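# Re-mesh the clamp's lower jaw and close both jaws

## Task

The clamp's two jaws sit on racks driven by one shared pinion, and the lower jaw was refitted one or more teeth off, so the jaws do not reach the bar at the same moment. Open the clamp far enough that the lower jaw's rack comes free of the pinion. Re-engage it in the correct position so the jaws move in step, then close both jaws onto the bar.

## Robot and tools

Robot: two seven-joint arms, left_arm and right_arm, each ending in a parallel two-finger gripper. A gripper's fingers extend along its own +z axis and open and close along its y axis. The reported end_effector_position is the spot between the pads when they are shut, roughly 2 cm short of the fingertips. While closing, the tips advance about 10 mm along +z, mostly while the pads are more than 40 mm apart.

Frames: the scene frame has its origin at table height midway between the nominal bases, +z up, +x out over the table, and left_arm on the +y side (this is not the image's left). Actual bases: left_arm at (+0.010, +0.285, 0) m, quat_wxyz (+1.000, 0, 0, -0.007); right_arm at (+0.045, -0.284, 0) m, quat_wxyz (+1.000, 0, 0, -0.010). Each arm reports its hand pose, velocities, targets and wrist-camera pose in its own base frame. Fixed cameras and the table use the scene frame. Printed poses may be a few centimetres off, more at long reach.

Command rows: every motion row is 14 numbers in [-1, 1], left_arm first then right_arm, each arm as dx, dy, dz, rx, ry, rz, opening. The first six are an offset, not a pose: a displacement along that arm's base axes from its Hand target as it stood when the action or move began, with rotation about the Hand target's position. Scale: 1.0 equals 0.6 m or 180 degrees; rx, ry, rz form a single rotation vector. Translations longer than 1.0 in total may be shortened. Opening is absolute: +1 fully open (0.084 m), -1 closed. Sending 0 for all six pose numbers re-requests the Hand target; always restate the opening you want, since 0 means half open.

execute_actions(actions, cameras): actions is a list of actions; each action is a table of up to 15 rows, one per 1/30 s step, with the last row held if fewer are given. Every row counts from the action's start pose, not the previous row, and the next action starts fresh, so repeating an offset moves further. An empty actions list returns state and all camera images.

move(target, speed, blend, opening_speed, blocking, cameras): target is one 14-number row or up to 15 rows, all offsets from the same starting Hand targets. speed in m/s, 0.002 to 1, default 0.25 (turn rate up to twice that in rad/s), one value or one per target. blend in metres rounds corners; 0 stops at each target. opening_speed is the finger rate per second on the -1..+1 scale, at least 0.2. Paths are straight, end together, run at least 0.5 s and are cut off after 10 s. They do not avoid obstacles or the other arm. A changed opening on a later target is applied only after everything comes to rest there. blocking=false returns early while motion continues. The result adds a move: line such as done, off_target, moving, held or fault, and limits (paced = pose clipped, held = steps withheld). done means at rest within 3 mm and 2 degrees; it says nothing about contact.

wait(seconds 0 to 10): let time pass holding commands. stop(): brake a running move. zoom_image(camera, region [x0, y0, x1, y1] in pixels, up to 504 by 504) enlarges part of the latest image. clear_fault(arm): releases a torque fault already reported. finished_scene(scene): give the current scene number; irreversible, and the goal must hold with the robot hands off.

Cameras: cam_head_left, cam_head_right, cam_high, cam_low, cam_left_wrist, cam_right_wrist, each 896x504.

Control facts: each step the commanded pose is clipped to within 70 mm and 16 degrees of the measured gripper pose; Hand target in results is the last clipped command and the base for new offsets. Grippers often stop short; resend the shortfall as an offset. A blocked arm keeps pushing until commanded back past its gripper. The clearance check blocks commands that bring the arms too near each other, but fingers are exempt and contact can still occur. Large wrist turns can swing the elbow.

Results: end_effector_position (m), quat_wxyz, velocities; Joint positions (last value is the measured opening in metres); joint torques including gravity, with offsets, noise and friction, positive toward increasing joint angle; grip_measured on the command scale; Tool commands. Joint velocities reading within noise means the arm is still. Joint ranges (rad): waist ±6.283, shoulder -2.059 to 2.094, upper arm roll ±6.283, elbow -0.192 to 3.927 (straight 2.742), forearm roll ±6.283, wrist pitch -1.693 to 3.142, wrist roll ±6.283.

Gripping: command an opening well below grip_measured to squeeze; about 24 N per pad up to roughly 6 cm width. Fast closes press harder.

Avoid: dropping or knocking anything off the table, releasing moving parts, fast impacts, hard pushes, and any contact or pinch between the two arms (never close a gripper on the other arm's fingers). Contact torque over the load limits (waist 43.7, shoulder 43.8, upper arm roll 27.9, elbow 27.9, forearm roll 27.9, wrist pitch 15, wrist roll 15.7 N m) or a motor saturated for 1 s causes a torque fault that halts the arm until clear_fault. Long stretched holds or pushing at unreachable poses heat motors; MOTOR HOT appears at 65 °C and an over-temperature brake stop at 80 °C. Move gently and smoothly, and keep the time used short.

Each tool is called after ">>>" as name(argument=value, ...) on one line, values as JSON.

## Session

>>> execute_actions(actions=[])

Scene clock: 0.00 s.
left_arm: end_effector_position=(+0.1913, +0.0920, +0.1228) grip_measured=+1.00 end_effector_quat_wxyz=(+0.197, +0.198, -0.632, +0.723) | right_arm: end_effector_position=(+0.7430, -0.0789, +0.2005) grip_measured=+1.00 end_effector_quat_wxyz=(-0.023, +0.786, -0.016, +0.618)
Joint positions: left_arm=[-0.701 -1.558 2.002 0.879 0.19 1.703 2.897 0.084] | right_arm=[-0.664 0.908 0.706 1.305 -0.063 -0.734 -0.463 0.084]
Joint velocities: within noise
Joint torques (N m): no reading
Hand target: left_arm +0.1913, +0.0920, +0.1228; +0.197, +0.198, -0.632, +0.723 | right_arm +0.7430, -0.0789, +0.2005; -0.023, +0.786, -0.016, +0.618
Tool commands: left_gripper/opening=+1.0 right_gripper/opening=+1.0

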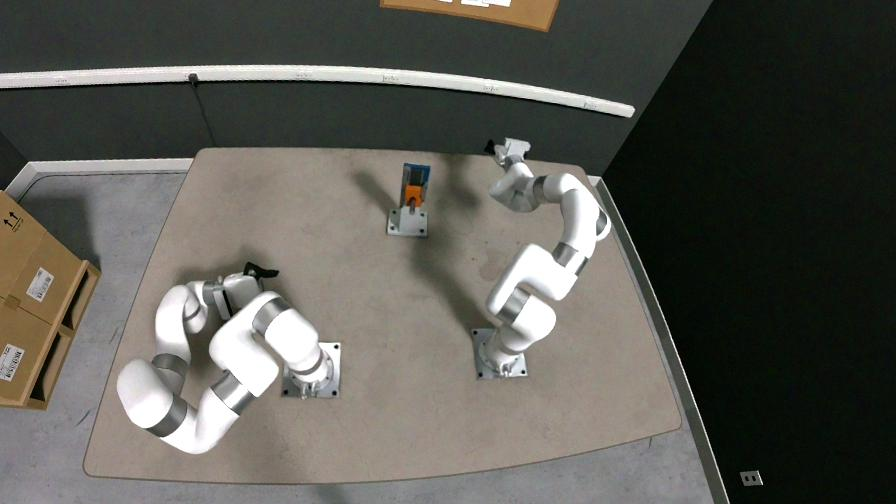

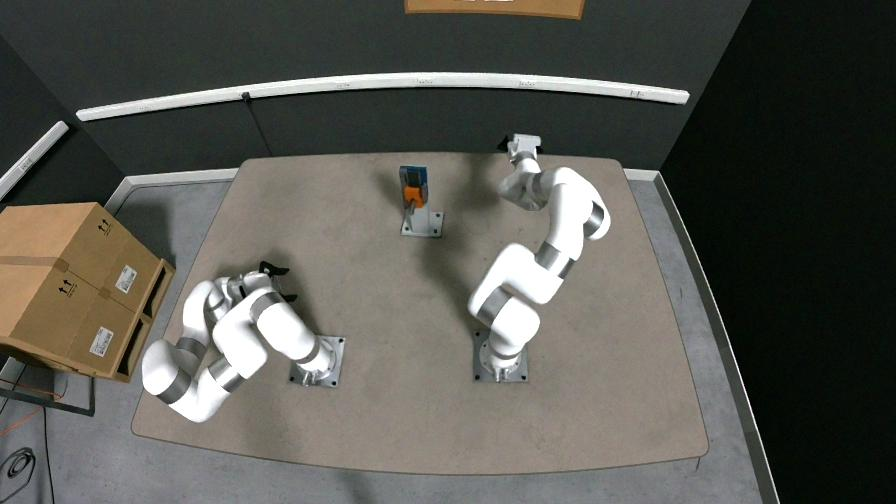

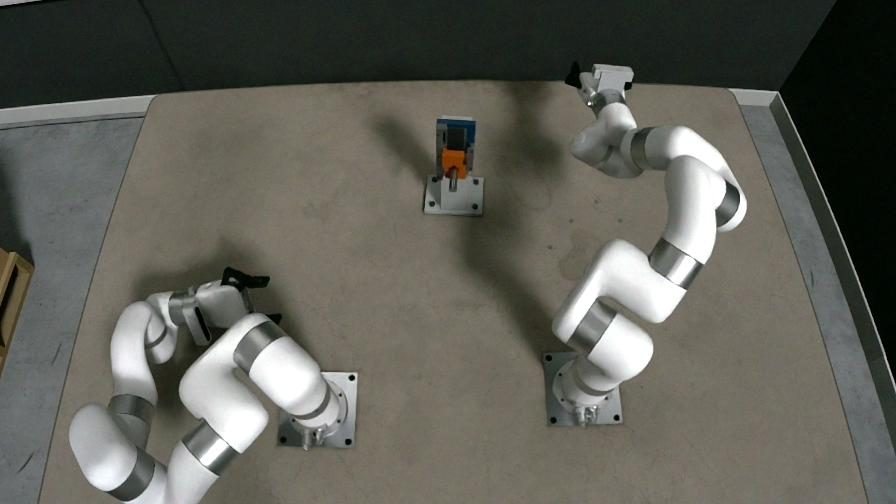

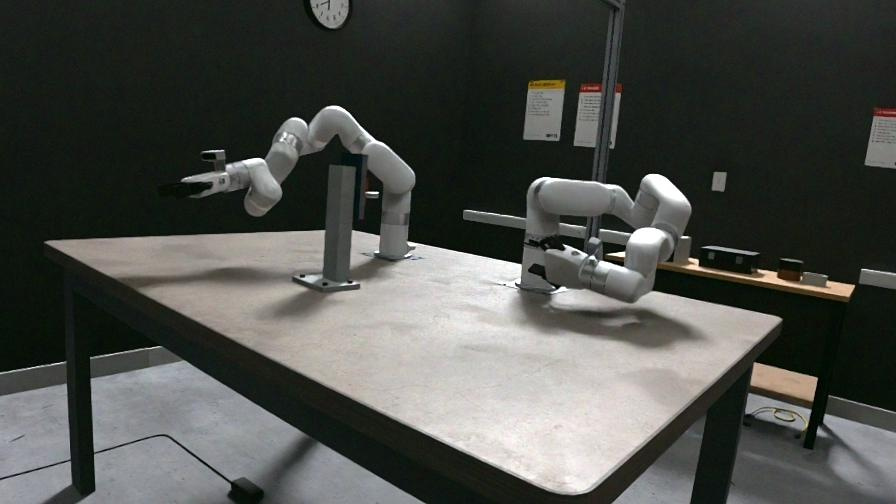

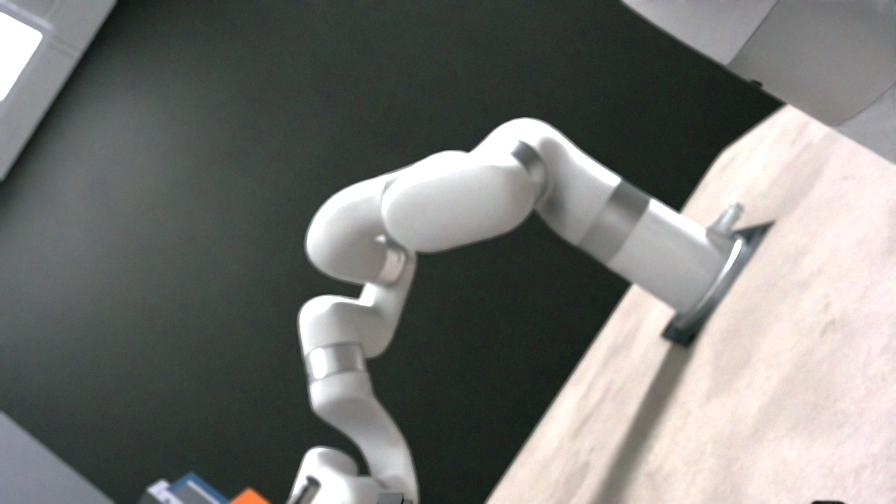

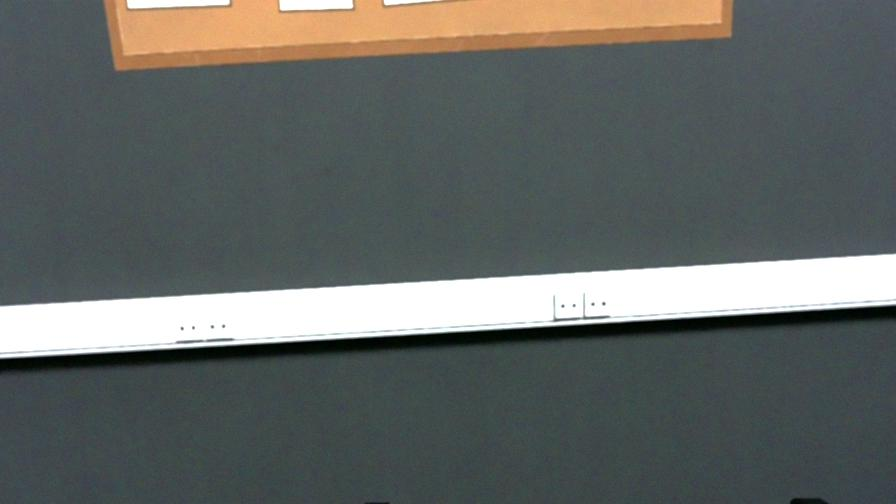

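>>> zoom_image(camera="cam_head_left", region=[370, 150, 450, 250])

>>> zoom_image(camera="cam_high", region=[410, 100, 500, 230])

>>> zoom_image(camera="cam_low", region=[280, 130, 420, 310])

>>> zoom_image(camera="cam_head_right", region=[380, 150, 460, 250])

Scaled by 5.040 from the camera's 896x504 image, which has a finer 1280x720 frame.

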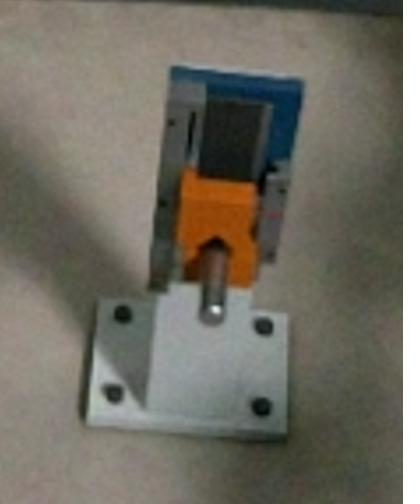

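Scaled by 3.877 from the camera's 896x504 image, which has a finer 1280x720 frame.

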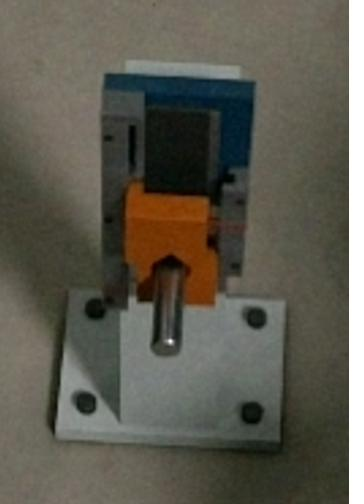

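Scaled by 2.800 from the camera's 896x504 image, which has a finer 1280x720 frame.

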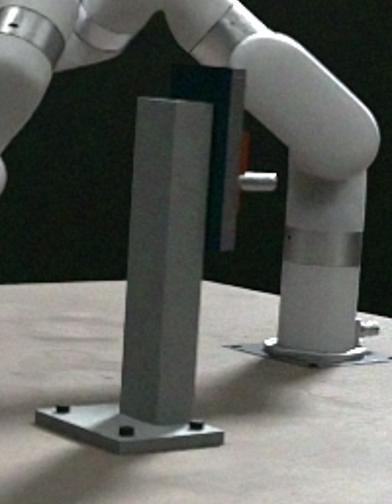

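Scaled by 5.040 from the camera's 896x504 image, which has a finer 1280x720 frame.

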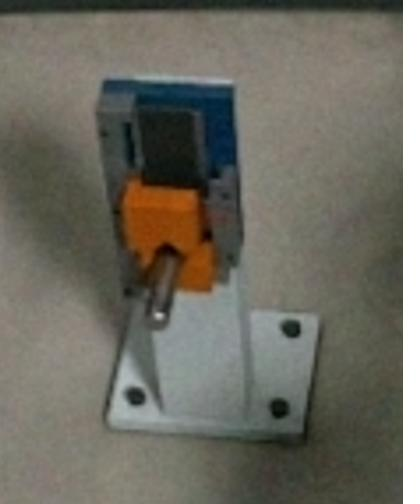

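>>> move(target=[[0,0,0,0,0,0,1,-0.655,0.132,0.25,0,0,0,1],[0,0,0,0,0,0,1,-0.738,0.532,0.25,0,0,0,1]], blend=[0.05,0], speed=0.3, cameras=["all"])

Scene clock: 5.33 s.
left_arm: end_effector_position=(+0.1913, +0.0920, +0.1228) grip_measured=+1.00 end_effector_quat_wxyz=(+0.197, +0.198, -0.632, +0.723) | right_arm: end_effector_position=(+0.3876, +0.0013, +0.3363) grip_measured=+1.00 end_effector_quat_wxyz=(-0.017, +0.734, -0.019, +0.679)
Joint positions: left_arm=[-0.701 -1.558 2.002 0.879 0.19 1.703 2.897 0.084] | right_arm=[-0.929 -0.67 0.665 0.005 -0.424 -1.12 0.637 0.084]
Joint torques (N m): left_arm=[0.31 15.76 -14.09 -3.67 -2.29 1.18 -0.21] | right_arm=[-6.74 4.1 -0.83 14.19 2.75 -3.41 -1.95]
Hand target: left_arm +0.1913, +0.0920, +0.1228; +0.197, +0.198, -0.632, +0.723 | right_arm +0.3876, +0.0013, +0.3363; -0.017, +0.734, -0.019, +0.679 (not the last commanded pose)
Off the commanded pose: left_arm 0.000 m, 0 deg | right_arm 0.255 m, 9 deg.
led back after a hold (right arm): the arm was led back toward your command in small steps, so it may still be short of it.
move: held (right_arm; a check stopped the path); path passed 0 of 2 targets; limits=held
pose unreachable (right arm): on one or more control steps of this call, first in action 0 (counted from 0), this arm could not follow its commanded pose, so it was not sent that pose on those steps. It may still have moved: this result reports where it is.
cause: moving toward the commanded pose would bring two parts of the arm too close to each other (joints 2 (shoulder) to 6 (wrist pitch) lie between them).

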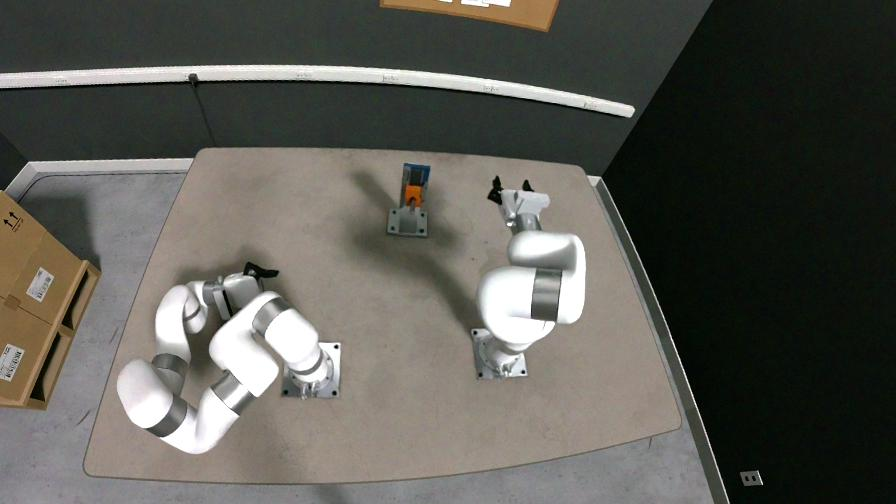

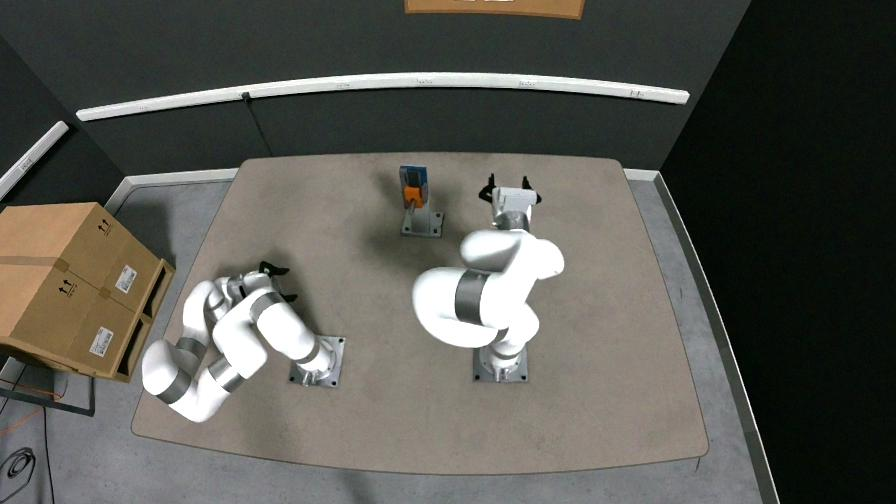

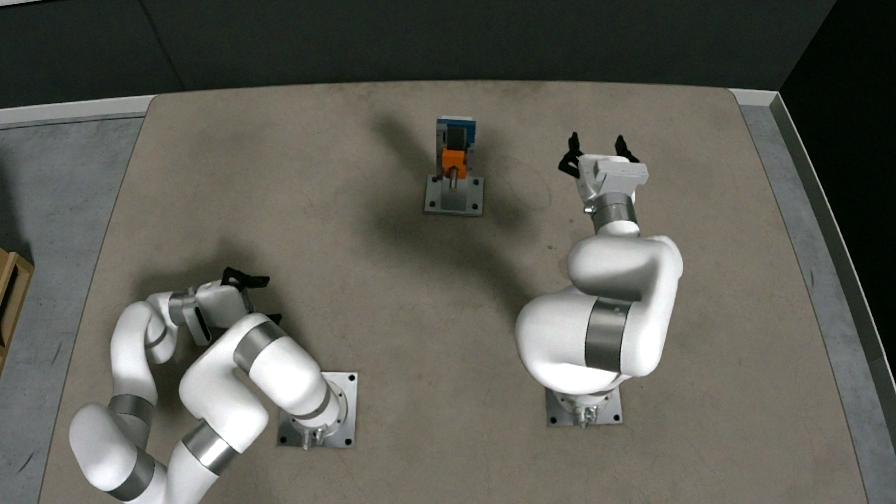

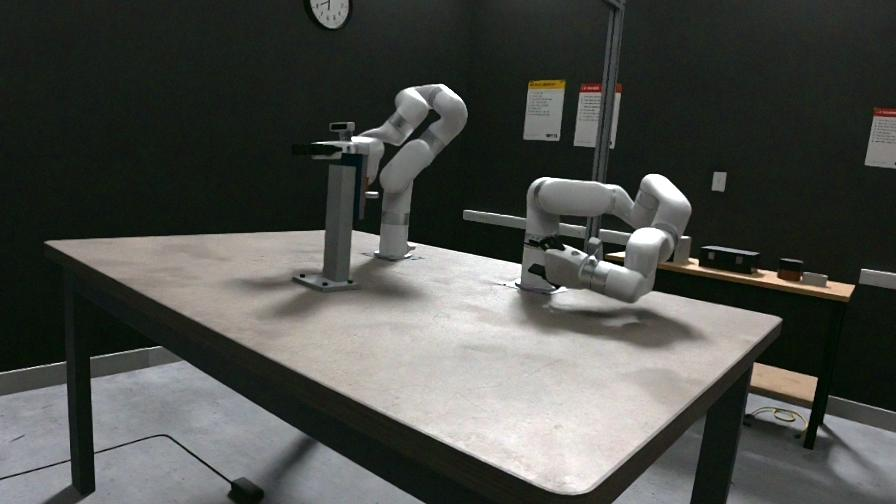

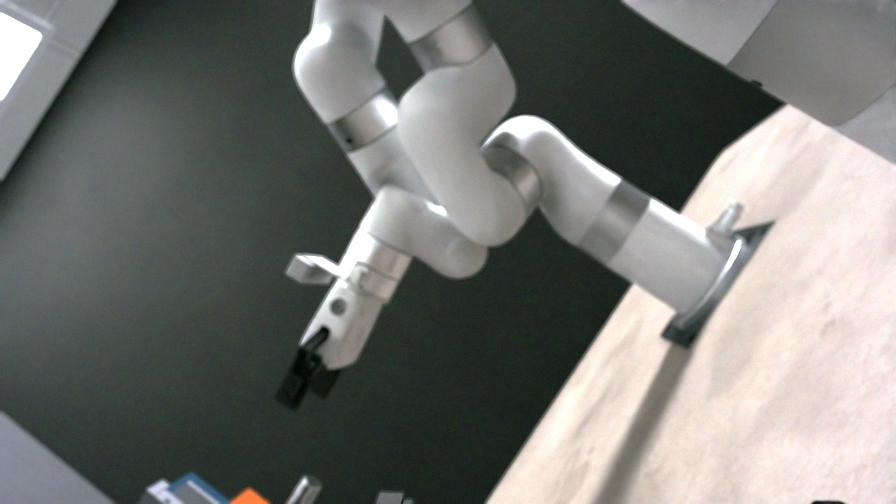

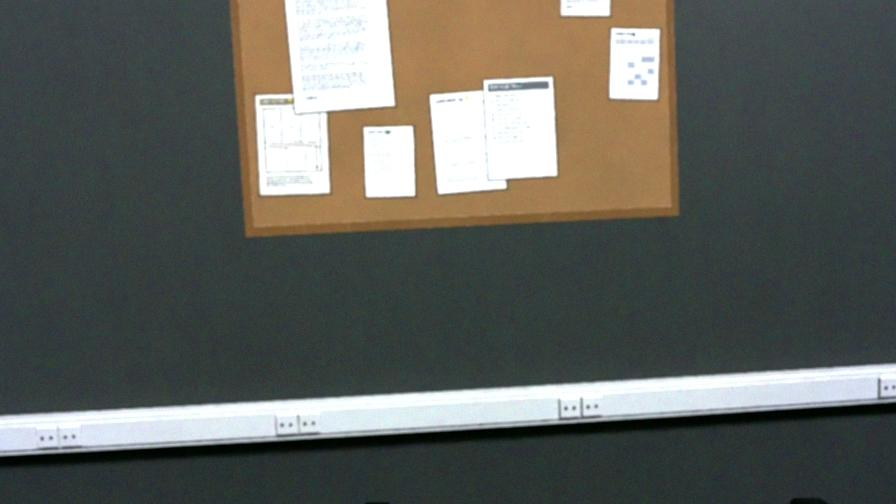

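>>> move(target=[0,0,0,0,0,0,1,0,0,0.05,-0.046,0.0806,0.331,1], speed=0.4, cameras=["cam_right_wrist","cam_high"])

Scene clock: 8.17 s.
left_arm: end_effector_position=(+0.1913, +0.0920, +0.1228) grip_measured=+1.00 end_effector_quat_wxyz=(+0.197, +0.198, -0.632, +0.723) | right_arm: end_effector_position=(+0.3876, +0.0013, +0.3662) grip_measured=+1.00 end_effector_quat_wxyz=(-0.298, +0.722, +0.392, +0.486)
Joint positions: left_arm=[-0.701 -1.558 2.002 0.879 0.19 1.703 2.897 0.084] | right_arm=[-1.04 0.099 0.39 1.024 -1.964 -1.438 0.991 0.084]
Joint torques (N m): left_arm=[0.36 15.99 -14.02 -3.84 -2.31 1.26 -0.27] | right_arm=[7.41 -8.18 2.77 14.71 -0.47 -3.34 1.72]
Hand target: left_arm +0.1913, +0.0920, +0.1228; +0.197, +0.198, -0.632, +0.723 | right_arm +0.3876, +0.0013, +0.3663; -0.298, +0.722, +0.392, +0.486
Off the commanded pose: left_arm 0.000 m, 0 deg | right_arm 0.000 m, 0 deg.
move: done
Images, in order (width x height): cam_high 896x504, cam_right_wrist 896x504.

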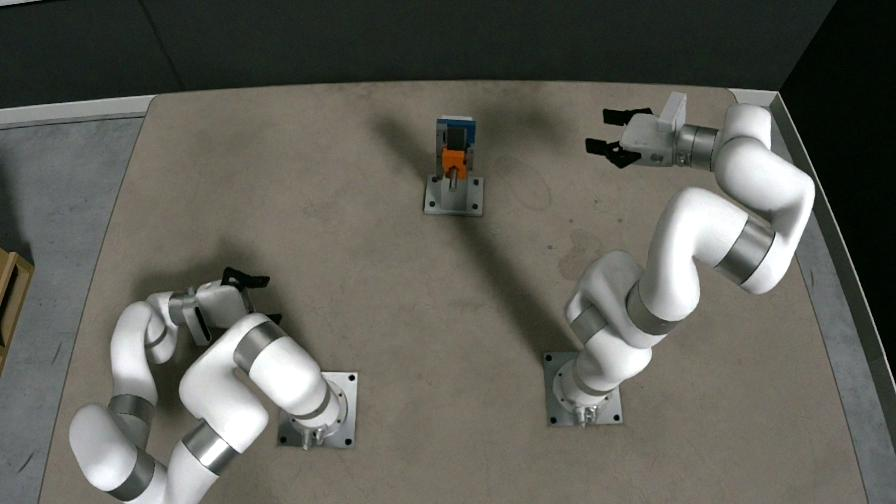

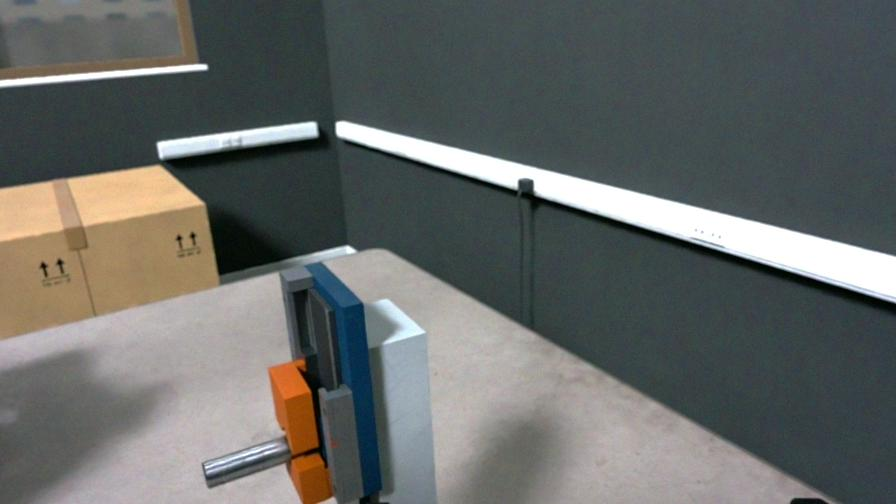

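>>> move(target=[0,0,0,0,0,0,1,-0.23,0.15,-0.15,0,0,-0.1,1], speed=0.3, cameras=["cam_right_wrist","cam_high","cam_low"])

>>> zoom_image(camera="cam_right_wrist", region=[200, 100, 500, 500])

Scene clock: 10.83 s.
left_arm: end_effector_position=(+0.1913, +0.0920, +0.1228) grip_measured=+1.00 end_effector_quat_wxyz=(+0.197, +0.198, -0.632, +0.723) | right_arm: end_effector_position=(+0.2496, +0.0913, +0.2763) grip_measured=+1.00 end_effector_quat_wxyz=(-0.218, +0.774, +0.274, +0.527)
Joint positions: left_arm=[-0.701 -1.558 2.002 0.879 0.19 1.703 2.897 0.084] | right_arm=[-1.131 -0.599 0.221 0.031 -1.792 -1.442 0.659 0.084]
Joint torques (N m): left_arm=[0.61 15.93 -14.04 -3.81 -2.25 1.29 -0.26] | right_arm=[-6.55 -4.7 -3.32 7.74 -0.82 -3.7 1.85]
Hand target: left_arm +0.1913, +0.0920, +0.1228; +0.197, +0.198, -0.632, +0.723 | right_arm +0.2496, +0.0913, +0.2763; -0.218, +0.774, +0.274, +0.527
Off the commanded pose: left_arm 0.000 m, 0 deg | right_arm 0.000 m, 0 deg.
move: done
Images, in order (width x height): cam_high 896x504, cam_low 896x504, cam_right_wrist 896x504.

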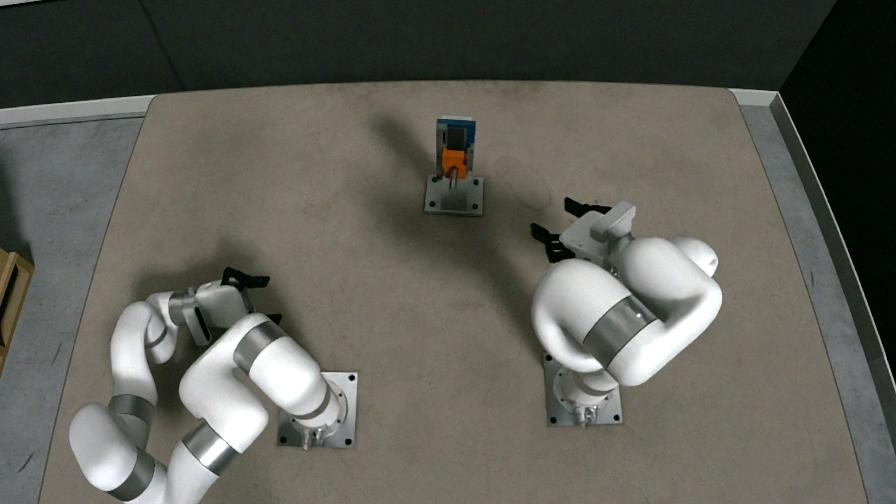

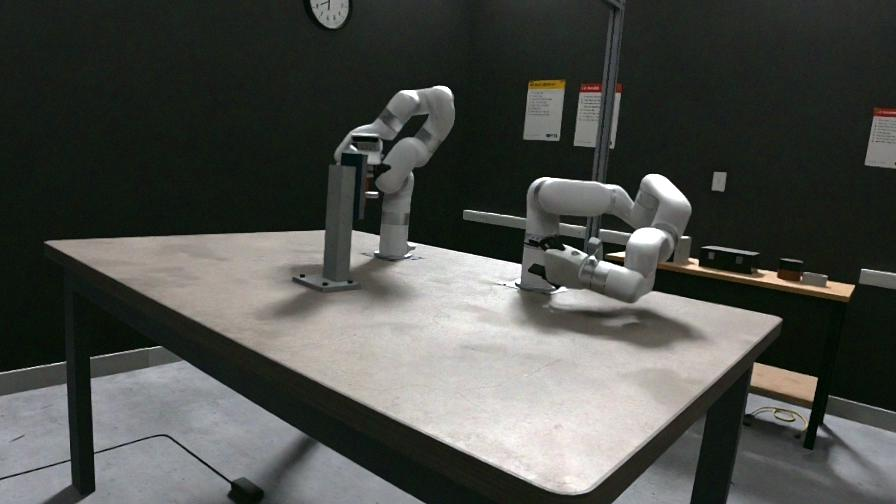

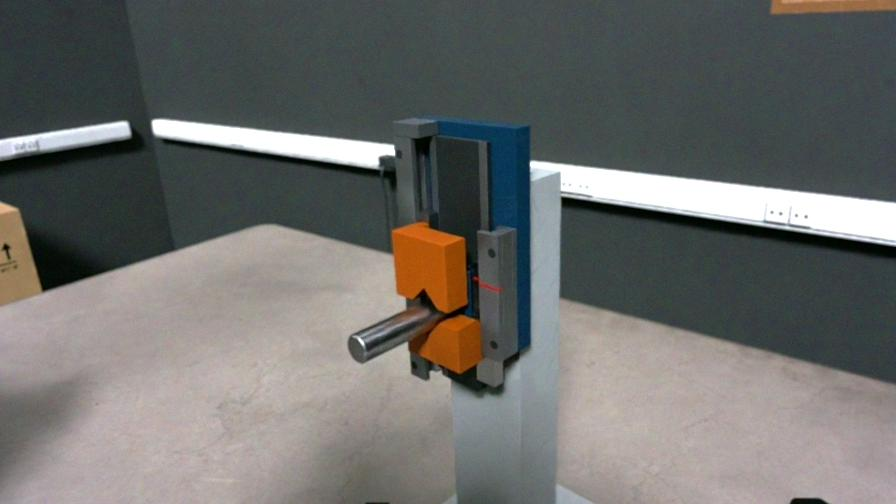

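Scaled by 1.260 from the camera's 896x504 image, which has a finer 1280x720 frame.

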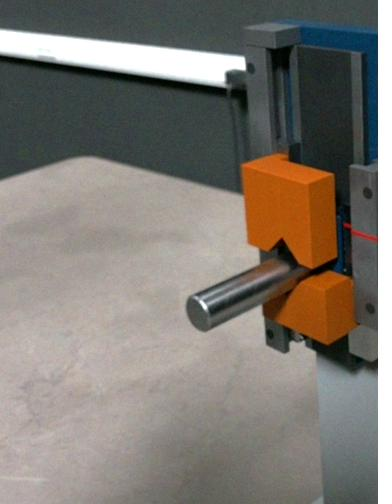

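>>> zoom_image(camera="cam_right_wrist", region=[330, 100, 560, 260])

>>> zoom_image(camera="cam_right_wrist", region=[340, 220, 570, 400])

Scaled by 2.191 from the camera's 896x504 image, which has a finer 1280x720 frame.

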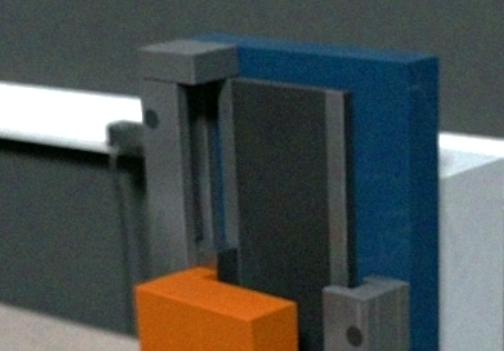

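Scaled by 2.191 from the camera's 896x504 image, which has a finer 1280x720 frame.

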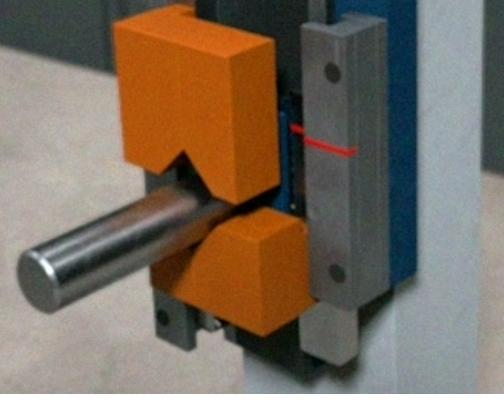

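>>> move(target=[0,0,0,0,0,0,1,0.03,0.28,0.03,0,0,-0.222,1], speed=0.3, cameras=["cam_right_wrist","cam_high"])

>>> zoom_image(camera="cam_right_wrist", region=[300, 150, 600, 450])

Scene clock: 14.13 s.
left_arm: end_effector_position=(+0.1913, +0.0920, +0.1228) grip_measured=+1.00 end_effector_quat_wxyz=(+0.197, +0.198, -0.632, +0.723) | right_arm: end_effector_position=(+0.2497, +0.0915, +0.2763) grip_measured=+1.00 end_effector_quat_wxyz=(-0.218, +0.774, +0.274, +0.527)
Joint positions: left_arm=[-0.701 -1.558 2.002 0.879 0.19 1.703 2.897 0.084] | right_arm=[-1.13 -0.603 0.221 0.03 -1.791 -1.442 0.662 0.084]
Joint torques (N m): left_arm=[0.45 15.83 -14.02 -3.57 -2.37 1.18 -0.3] | right_arm=[-6.61 4.76 -3.14 12.62 -0.81 -3.02 -1.99]
Hand target: left_arm +0.1913, +0.0920, +0.1228; +0.197, +0.198, -0.632, +0.723 | right_arm +0.2497, +0.0914, +0.2763; -0.218, +0.774, +0.274, +0.527 (not the last commanded pose)
Off the commanded pose: left_arm 0.000 m, 0 deg | right_arm 0.170 m, 40 deg.
move: held (right_arm; a check stopped the path); limits=held
pose unreachable (right arm): on one or more control steps of this call, first in action 0 (counted from 0), this arm could not follow its commanded pose, so it was not sent that pose on those steps. It may still have moved: this result reports where it is.
cause: moving toward the commanded pose would bring two parts of the arm too close to each other (joints 3 (upper arm roll) to 7 (wrist roll) lie between them).
Images, in order (width x height): cam_high 896x504, cam_right_wrist 896x504.

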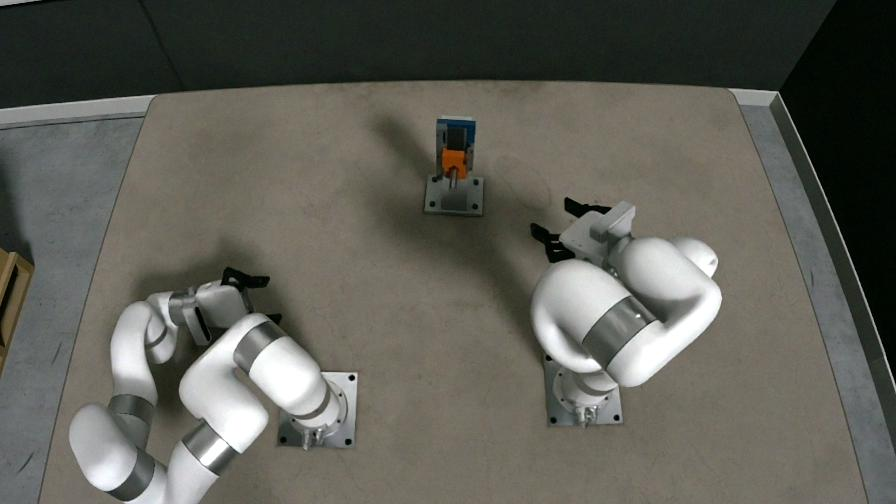

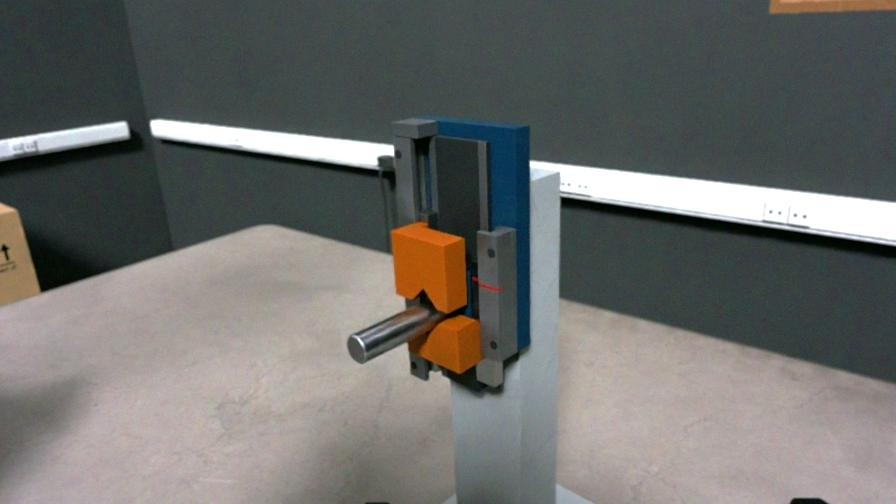

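Scaled by 1.680 from the camera's 896x504 image, which has a finer 1280x720 frame.

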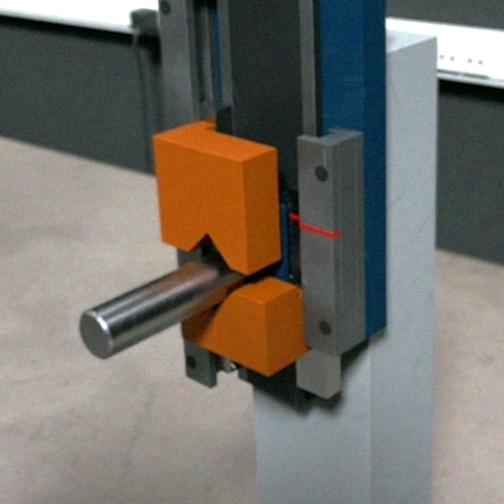

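>>> zoom_image(camera="cam_right_wrist", region=[450, 220, 530, 310])

>>> zoom_image(camera="cam_right_wrist", region=[380, 320, 530, 400])

Scaled by 5.600 from the camera's 896x504 image, which has a finer 1280x720 frame.

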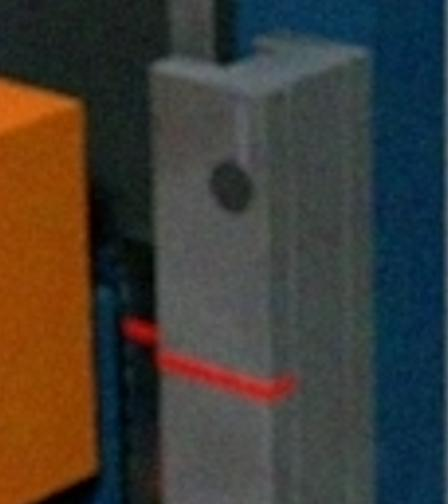

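Scaled by 3.360 from the camera's 896x504 image, which has a finer 1280x720 frame.

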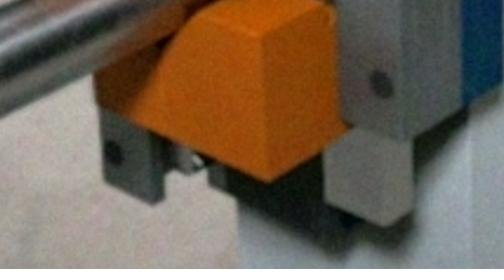

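>>> move(target=[[0,0,0,0,0,0,1,0.09,0.014,0.24,-0.032,0.062,-0.107,1],[0,0,0,0,0,0,1,0.134,0.299,0.16,-0.0642,0.124,-0.2145,1]], speed=0.3, blend=[0.03,0], cameras=["cam_right_wrist","cam_high","cam_low"])

Scene clock: 23.13 s.
left_arm: end_effector_position=(+0.1913, +0.0920, +0.1228) grip_measured=+1.00 end_effector_quat_wxyz=(+0.197, +0.198, -0.632, +0.723) | right_arm: end_effector_position=(+0.3301, +0.2708, +0.3723) grip_measured=+1.00 end_effector_quat_wxyz=(-0.004, +0.924, +0.008, +0.383)
Joint positions: left_arm=[-0.701 -1.558 2.002 0.879 0.19 1.703 2.897 0.084] | right_arm=[-1.286 -1.398 0.724 1.173 -1.875 -1.495 2.814 0.084]
Joint torques (N m): left_arm=[0.42 16.05 -13.93 -3.65 -2.17 1.16 -0.21] | right_arm=[-6.45 19.15 -6.27 6.05 -1.48 -1.63 1.58]
Hand target: left_arm +0.1913, +0.0920, +0.1228; +0.197, +0.198, -0.632, +0.723 | right_arm +0.3301, +0.2708, +0.3723; -0.004, +0.924, +0.008, +0.383
Off the commanded pose: left_arm 0.000 m, 0 deg | right_arm 0.000 m, 0 deg.
move: done
Images, in order (width x height): cam_high 896x504, cam_low 896x504, cam_right_wrist 896x504.

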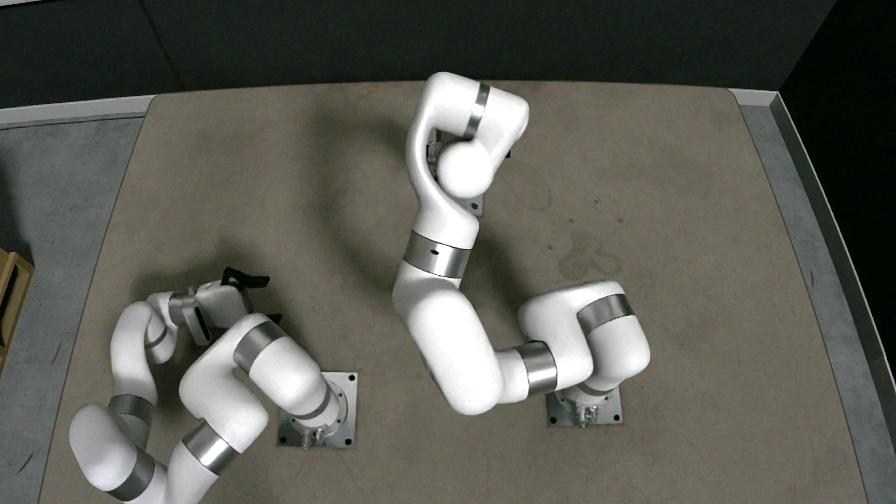

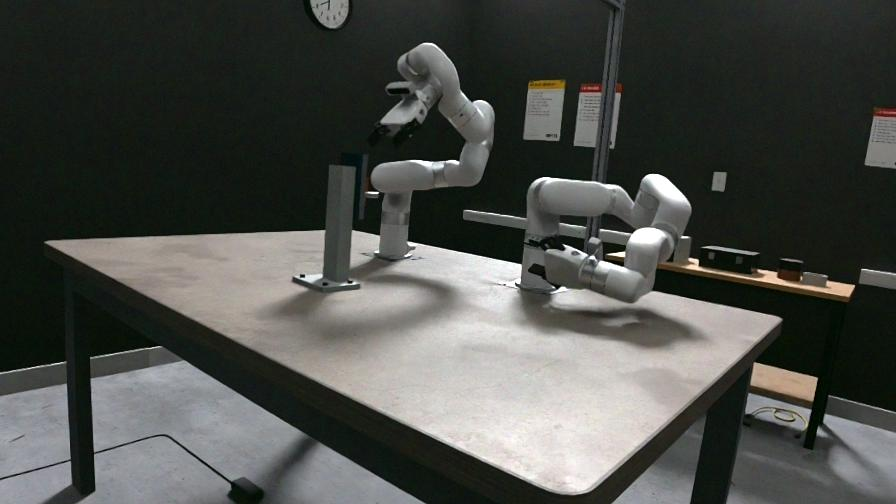

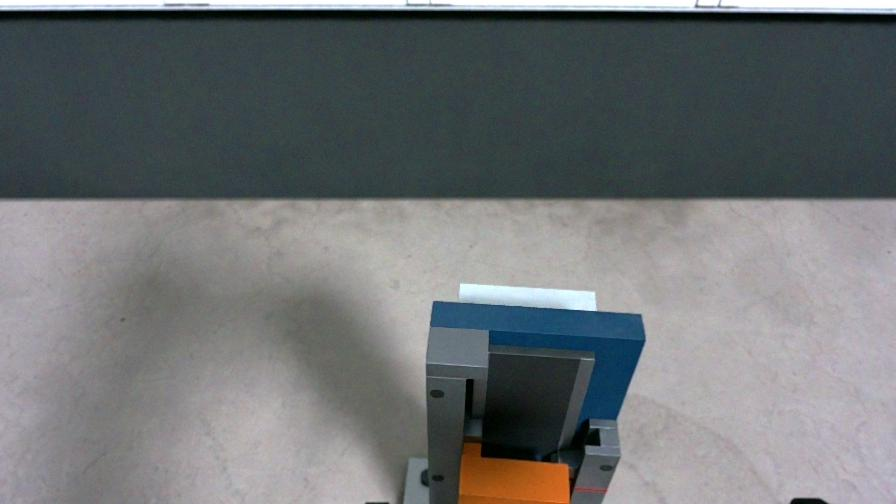

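>>> move(target=[0,0,0,0,0,0,1,-0.13,-0.03,-0.12,0,-0.167,0,1], speed=0.3, cameras=["cam_right_wrist","cam_low"])

>>> zoom_image(camera="cam_right_wrist", region=[350, 150, 600, 450])

Scene clock: 25.47 s.
left_arm: end_effector_position=(+0.1913, +0.0920, +0.1228) grip_measured=+1.00 end_effector_quat_wxyz=(+0.197, +0.198, -0.632, +0.723) | right_arm: end_effector_position=(+0.2521, +0.2528, +0.3003) grip_measured=+1.00 end_effector_quat_wxyz=(-0.001, +0.793, +0.009, +0.609)
Joint positions: left_arm=[-0.701 -1.558 2.002 0.879 0.19 1.703 2.897 0.084] | right_arm=[-0.698 -2.056 0.759 0.532 -1.856 -1.087 2.995 0.084]
Joint torques (N m): left_arm=[0.57 16.13 -13.86 -3.64 -2.14 1.22 -0.24] | right_arm=[7.18 0.01 -4.41 3.58 -1.58 3.01 1.68]
Hand target: left_arm +0.1913, +0.0920, +0.1228; +0.197, +0.198, -0.632, +0.723 | right_arm +0.2521, +0.2528, +0.3003; -0.001, +0.793, +0.009, +0.609
Off the commanded pose: left_arm 0.000 m, 0 deg | right_arm 0.000 m, 0 deg.
joint sent to its limit (right arm) — joint 2 (shoulder), lower limit. The joint targets still meet the commanded pose.
move: done
Images, in order (width x height): cam_low 896x504, cam_right_wrist 896x504.

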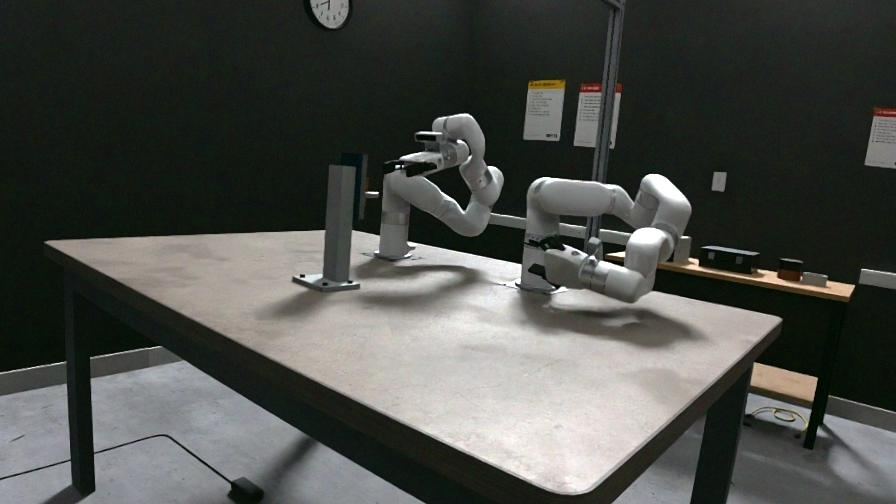

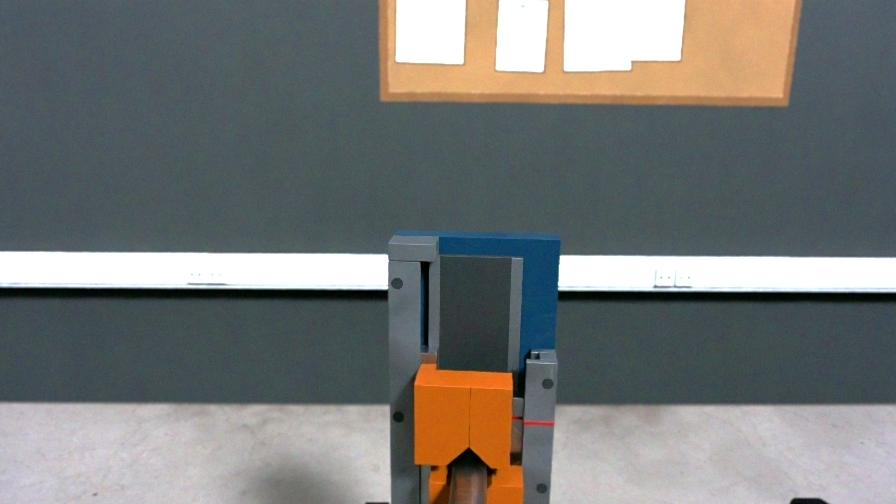

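Scaled by 1.680 from the camera's 896x504 image, which has a finer 1280x720 frame.

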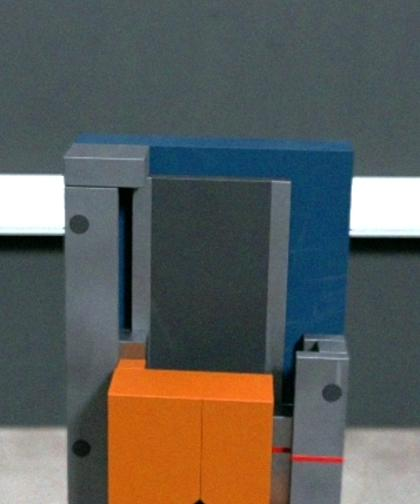

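>>> move(target=[0,0,0,0,0,0,1,0.03,-0.03,-0.15,0,0.02,0,1], speed=0.3, cameras=["cam_right_wrist","cam_low"])

>>> zoom_image(camera="cam_right_wrist", region=[350, 150, 600, 450])

Scene clock: 27.13 s.
left_arm: end_effector_position=(+0.1913, +0.0920, +0.1228) grip_measured=+1.00 end_effector_quat_wxyz=(+0.197, +0.198, -0.632, +0.723) | right_arm: end_effector_position=(+0.2701, +0.2348, +0.2103) grip_measured=+1.00 end_effector_quat_wxyz=(-0.002, +0.812, +0.009, +0.584)
Joint positions: left_arm=[-0.701 -1.558 2.002 0.879 0.19 1.703 2.897 0.084] | right_arm=[-0.477 -2.056 1.121 0.382 -1.717 -0.939 3.065 0.084]
Joint torques (N m): left_arm=[0.45 16.01 -13.86 -3.75 -2.1 1.21 -0.11] | right_arm=[7.5 -2.61 -5.38 -2.14 1.77 2.87 1.64]
Hand target: left_arm +0.1913, +0.0920, +0.1228; +0.197, +0.198, -0.632, +0.723 | right_arm +0.2701, +0.2348, +0.2103; -0.002, +0.812, +0.009, +0.584
Off the commanded pose: left_arm 0.000 m, 0 deg | right_arm 0.000 m, 0 deg.
joint sent to its limit (right arm) — joint 2 (shoulder), lower limit. The joint targets still meet the commanded pose.
move: done
Images, in order (width x height): cam_low 896x504, cam_right_wrist 896x504.

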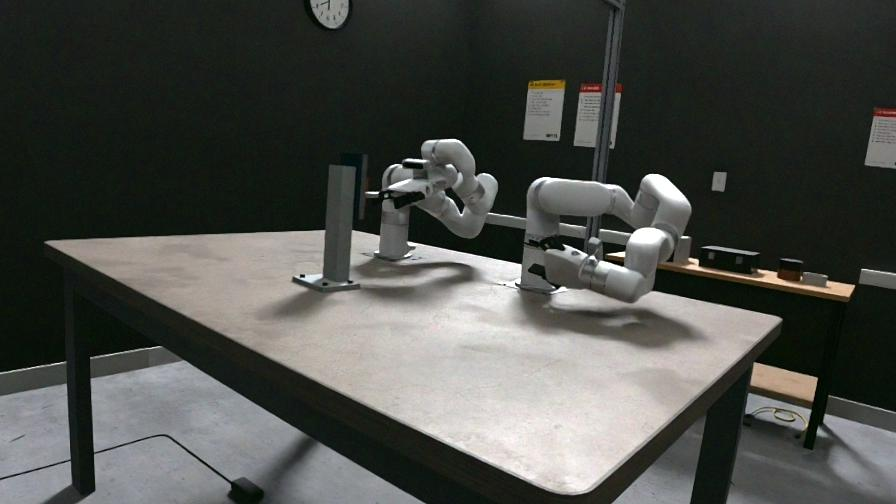

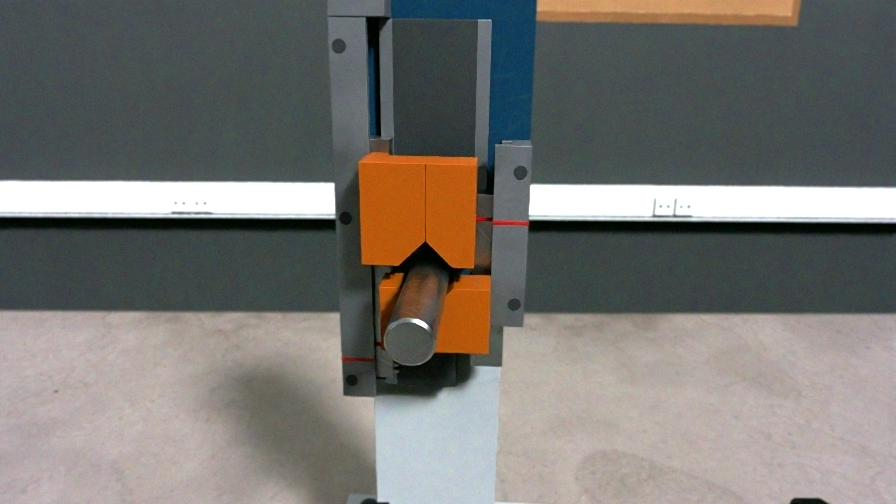

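Scaled by 1.680 from the camera's 896x504 image, which has a finer 1280x720 frame.

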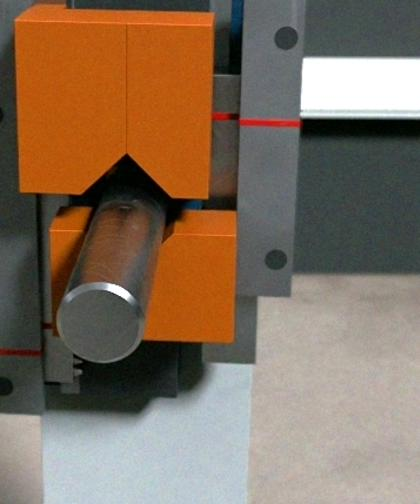

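>>> zoom_image(camera="cam_right_wrist", region=[330, 310, 430, 400])

>>> zoom_image(camera="cam_right_wrist", region=[460, 130, 540, 250])

Scaled by 5.040 from the camera's 896x504 image, which has a finer 1280x720 frame.

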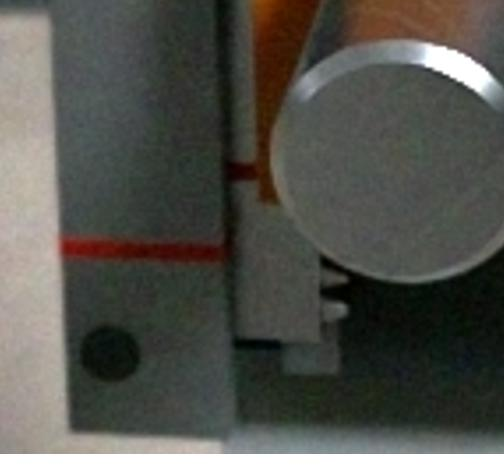

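Scaled by 4.200 from the camera's 896x504 image, which has a finer 1280x720 frame.

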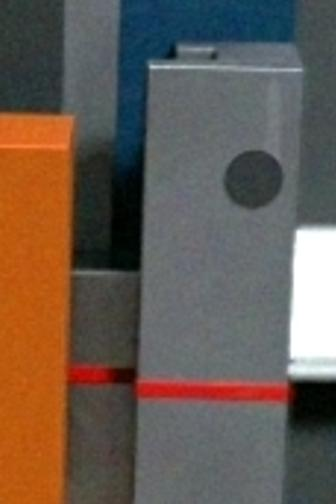

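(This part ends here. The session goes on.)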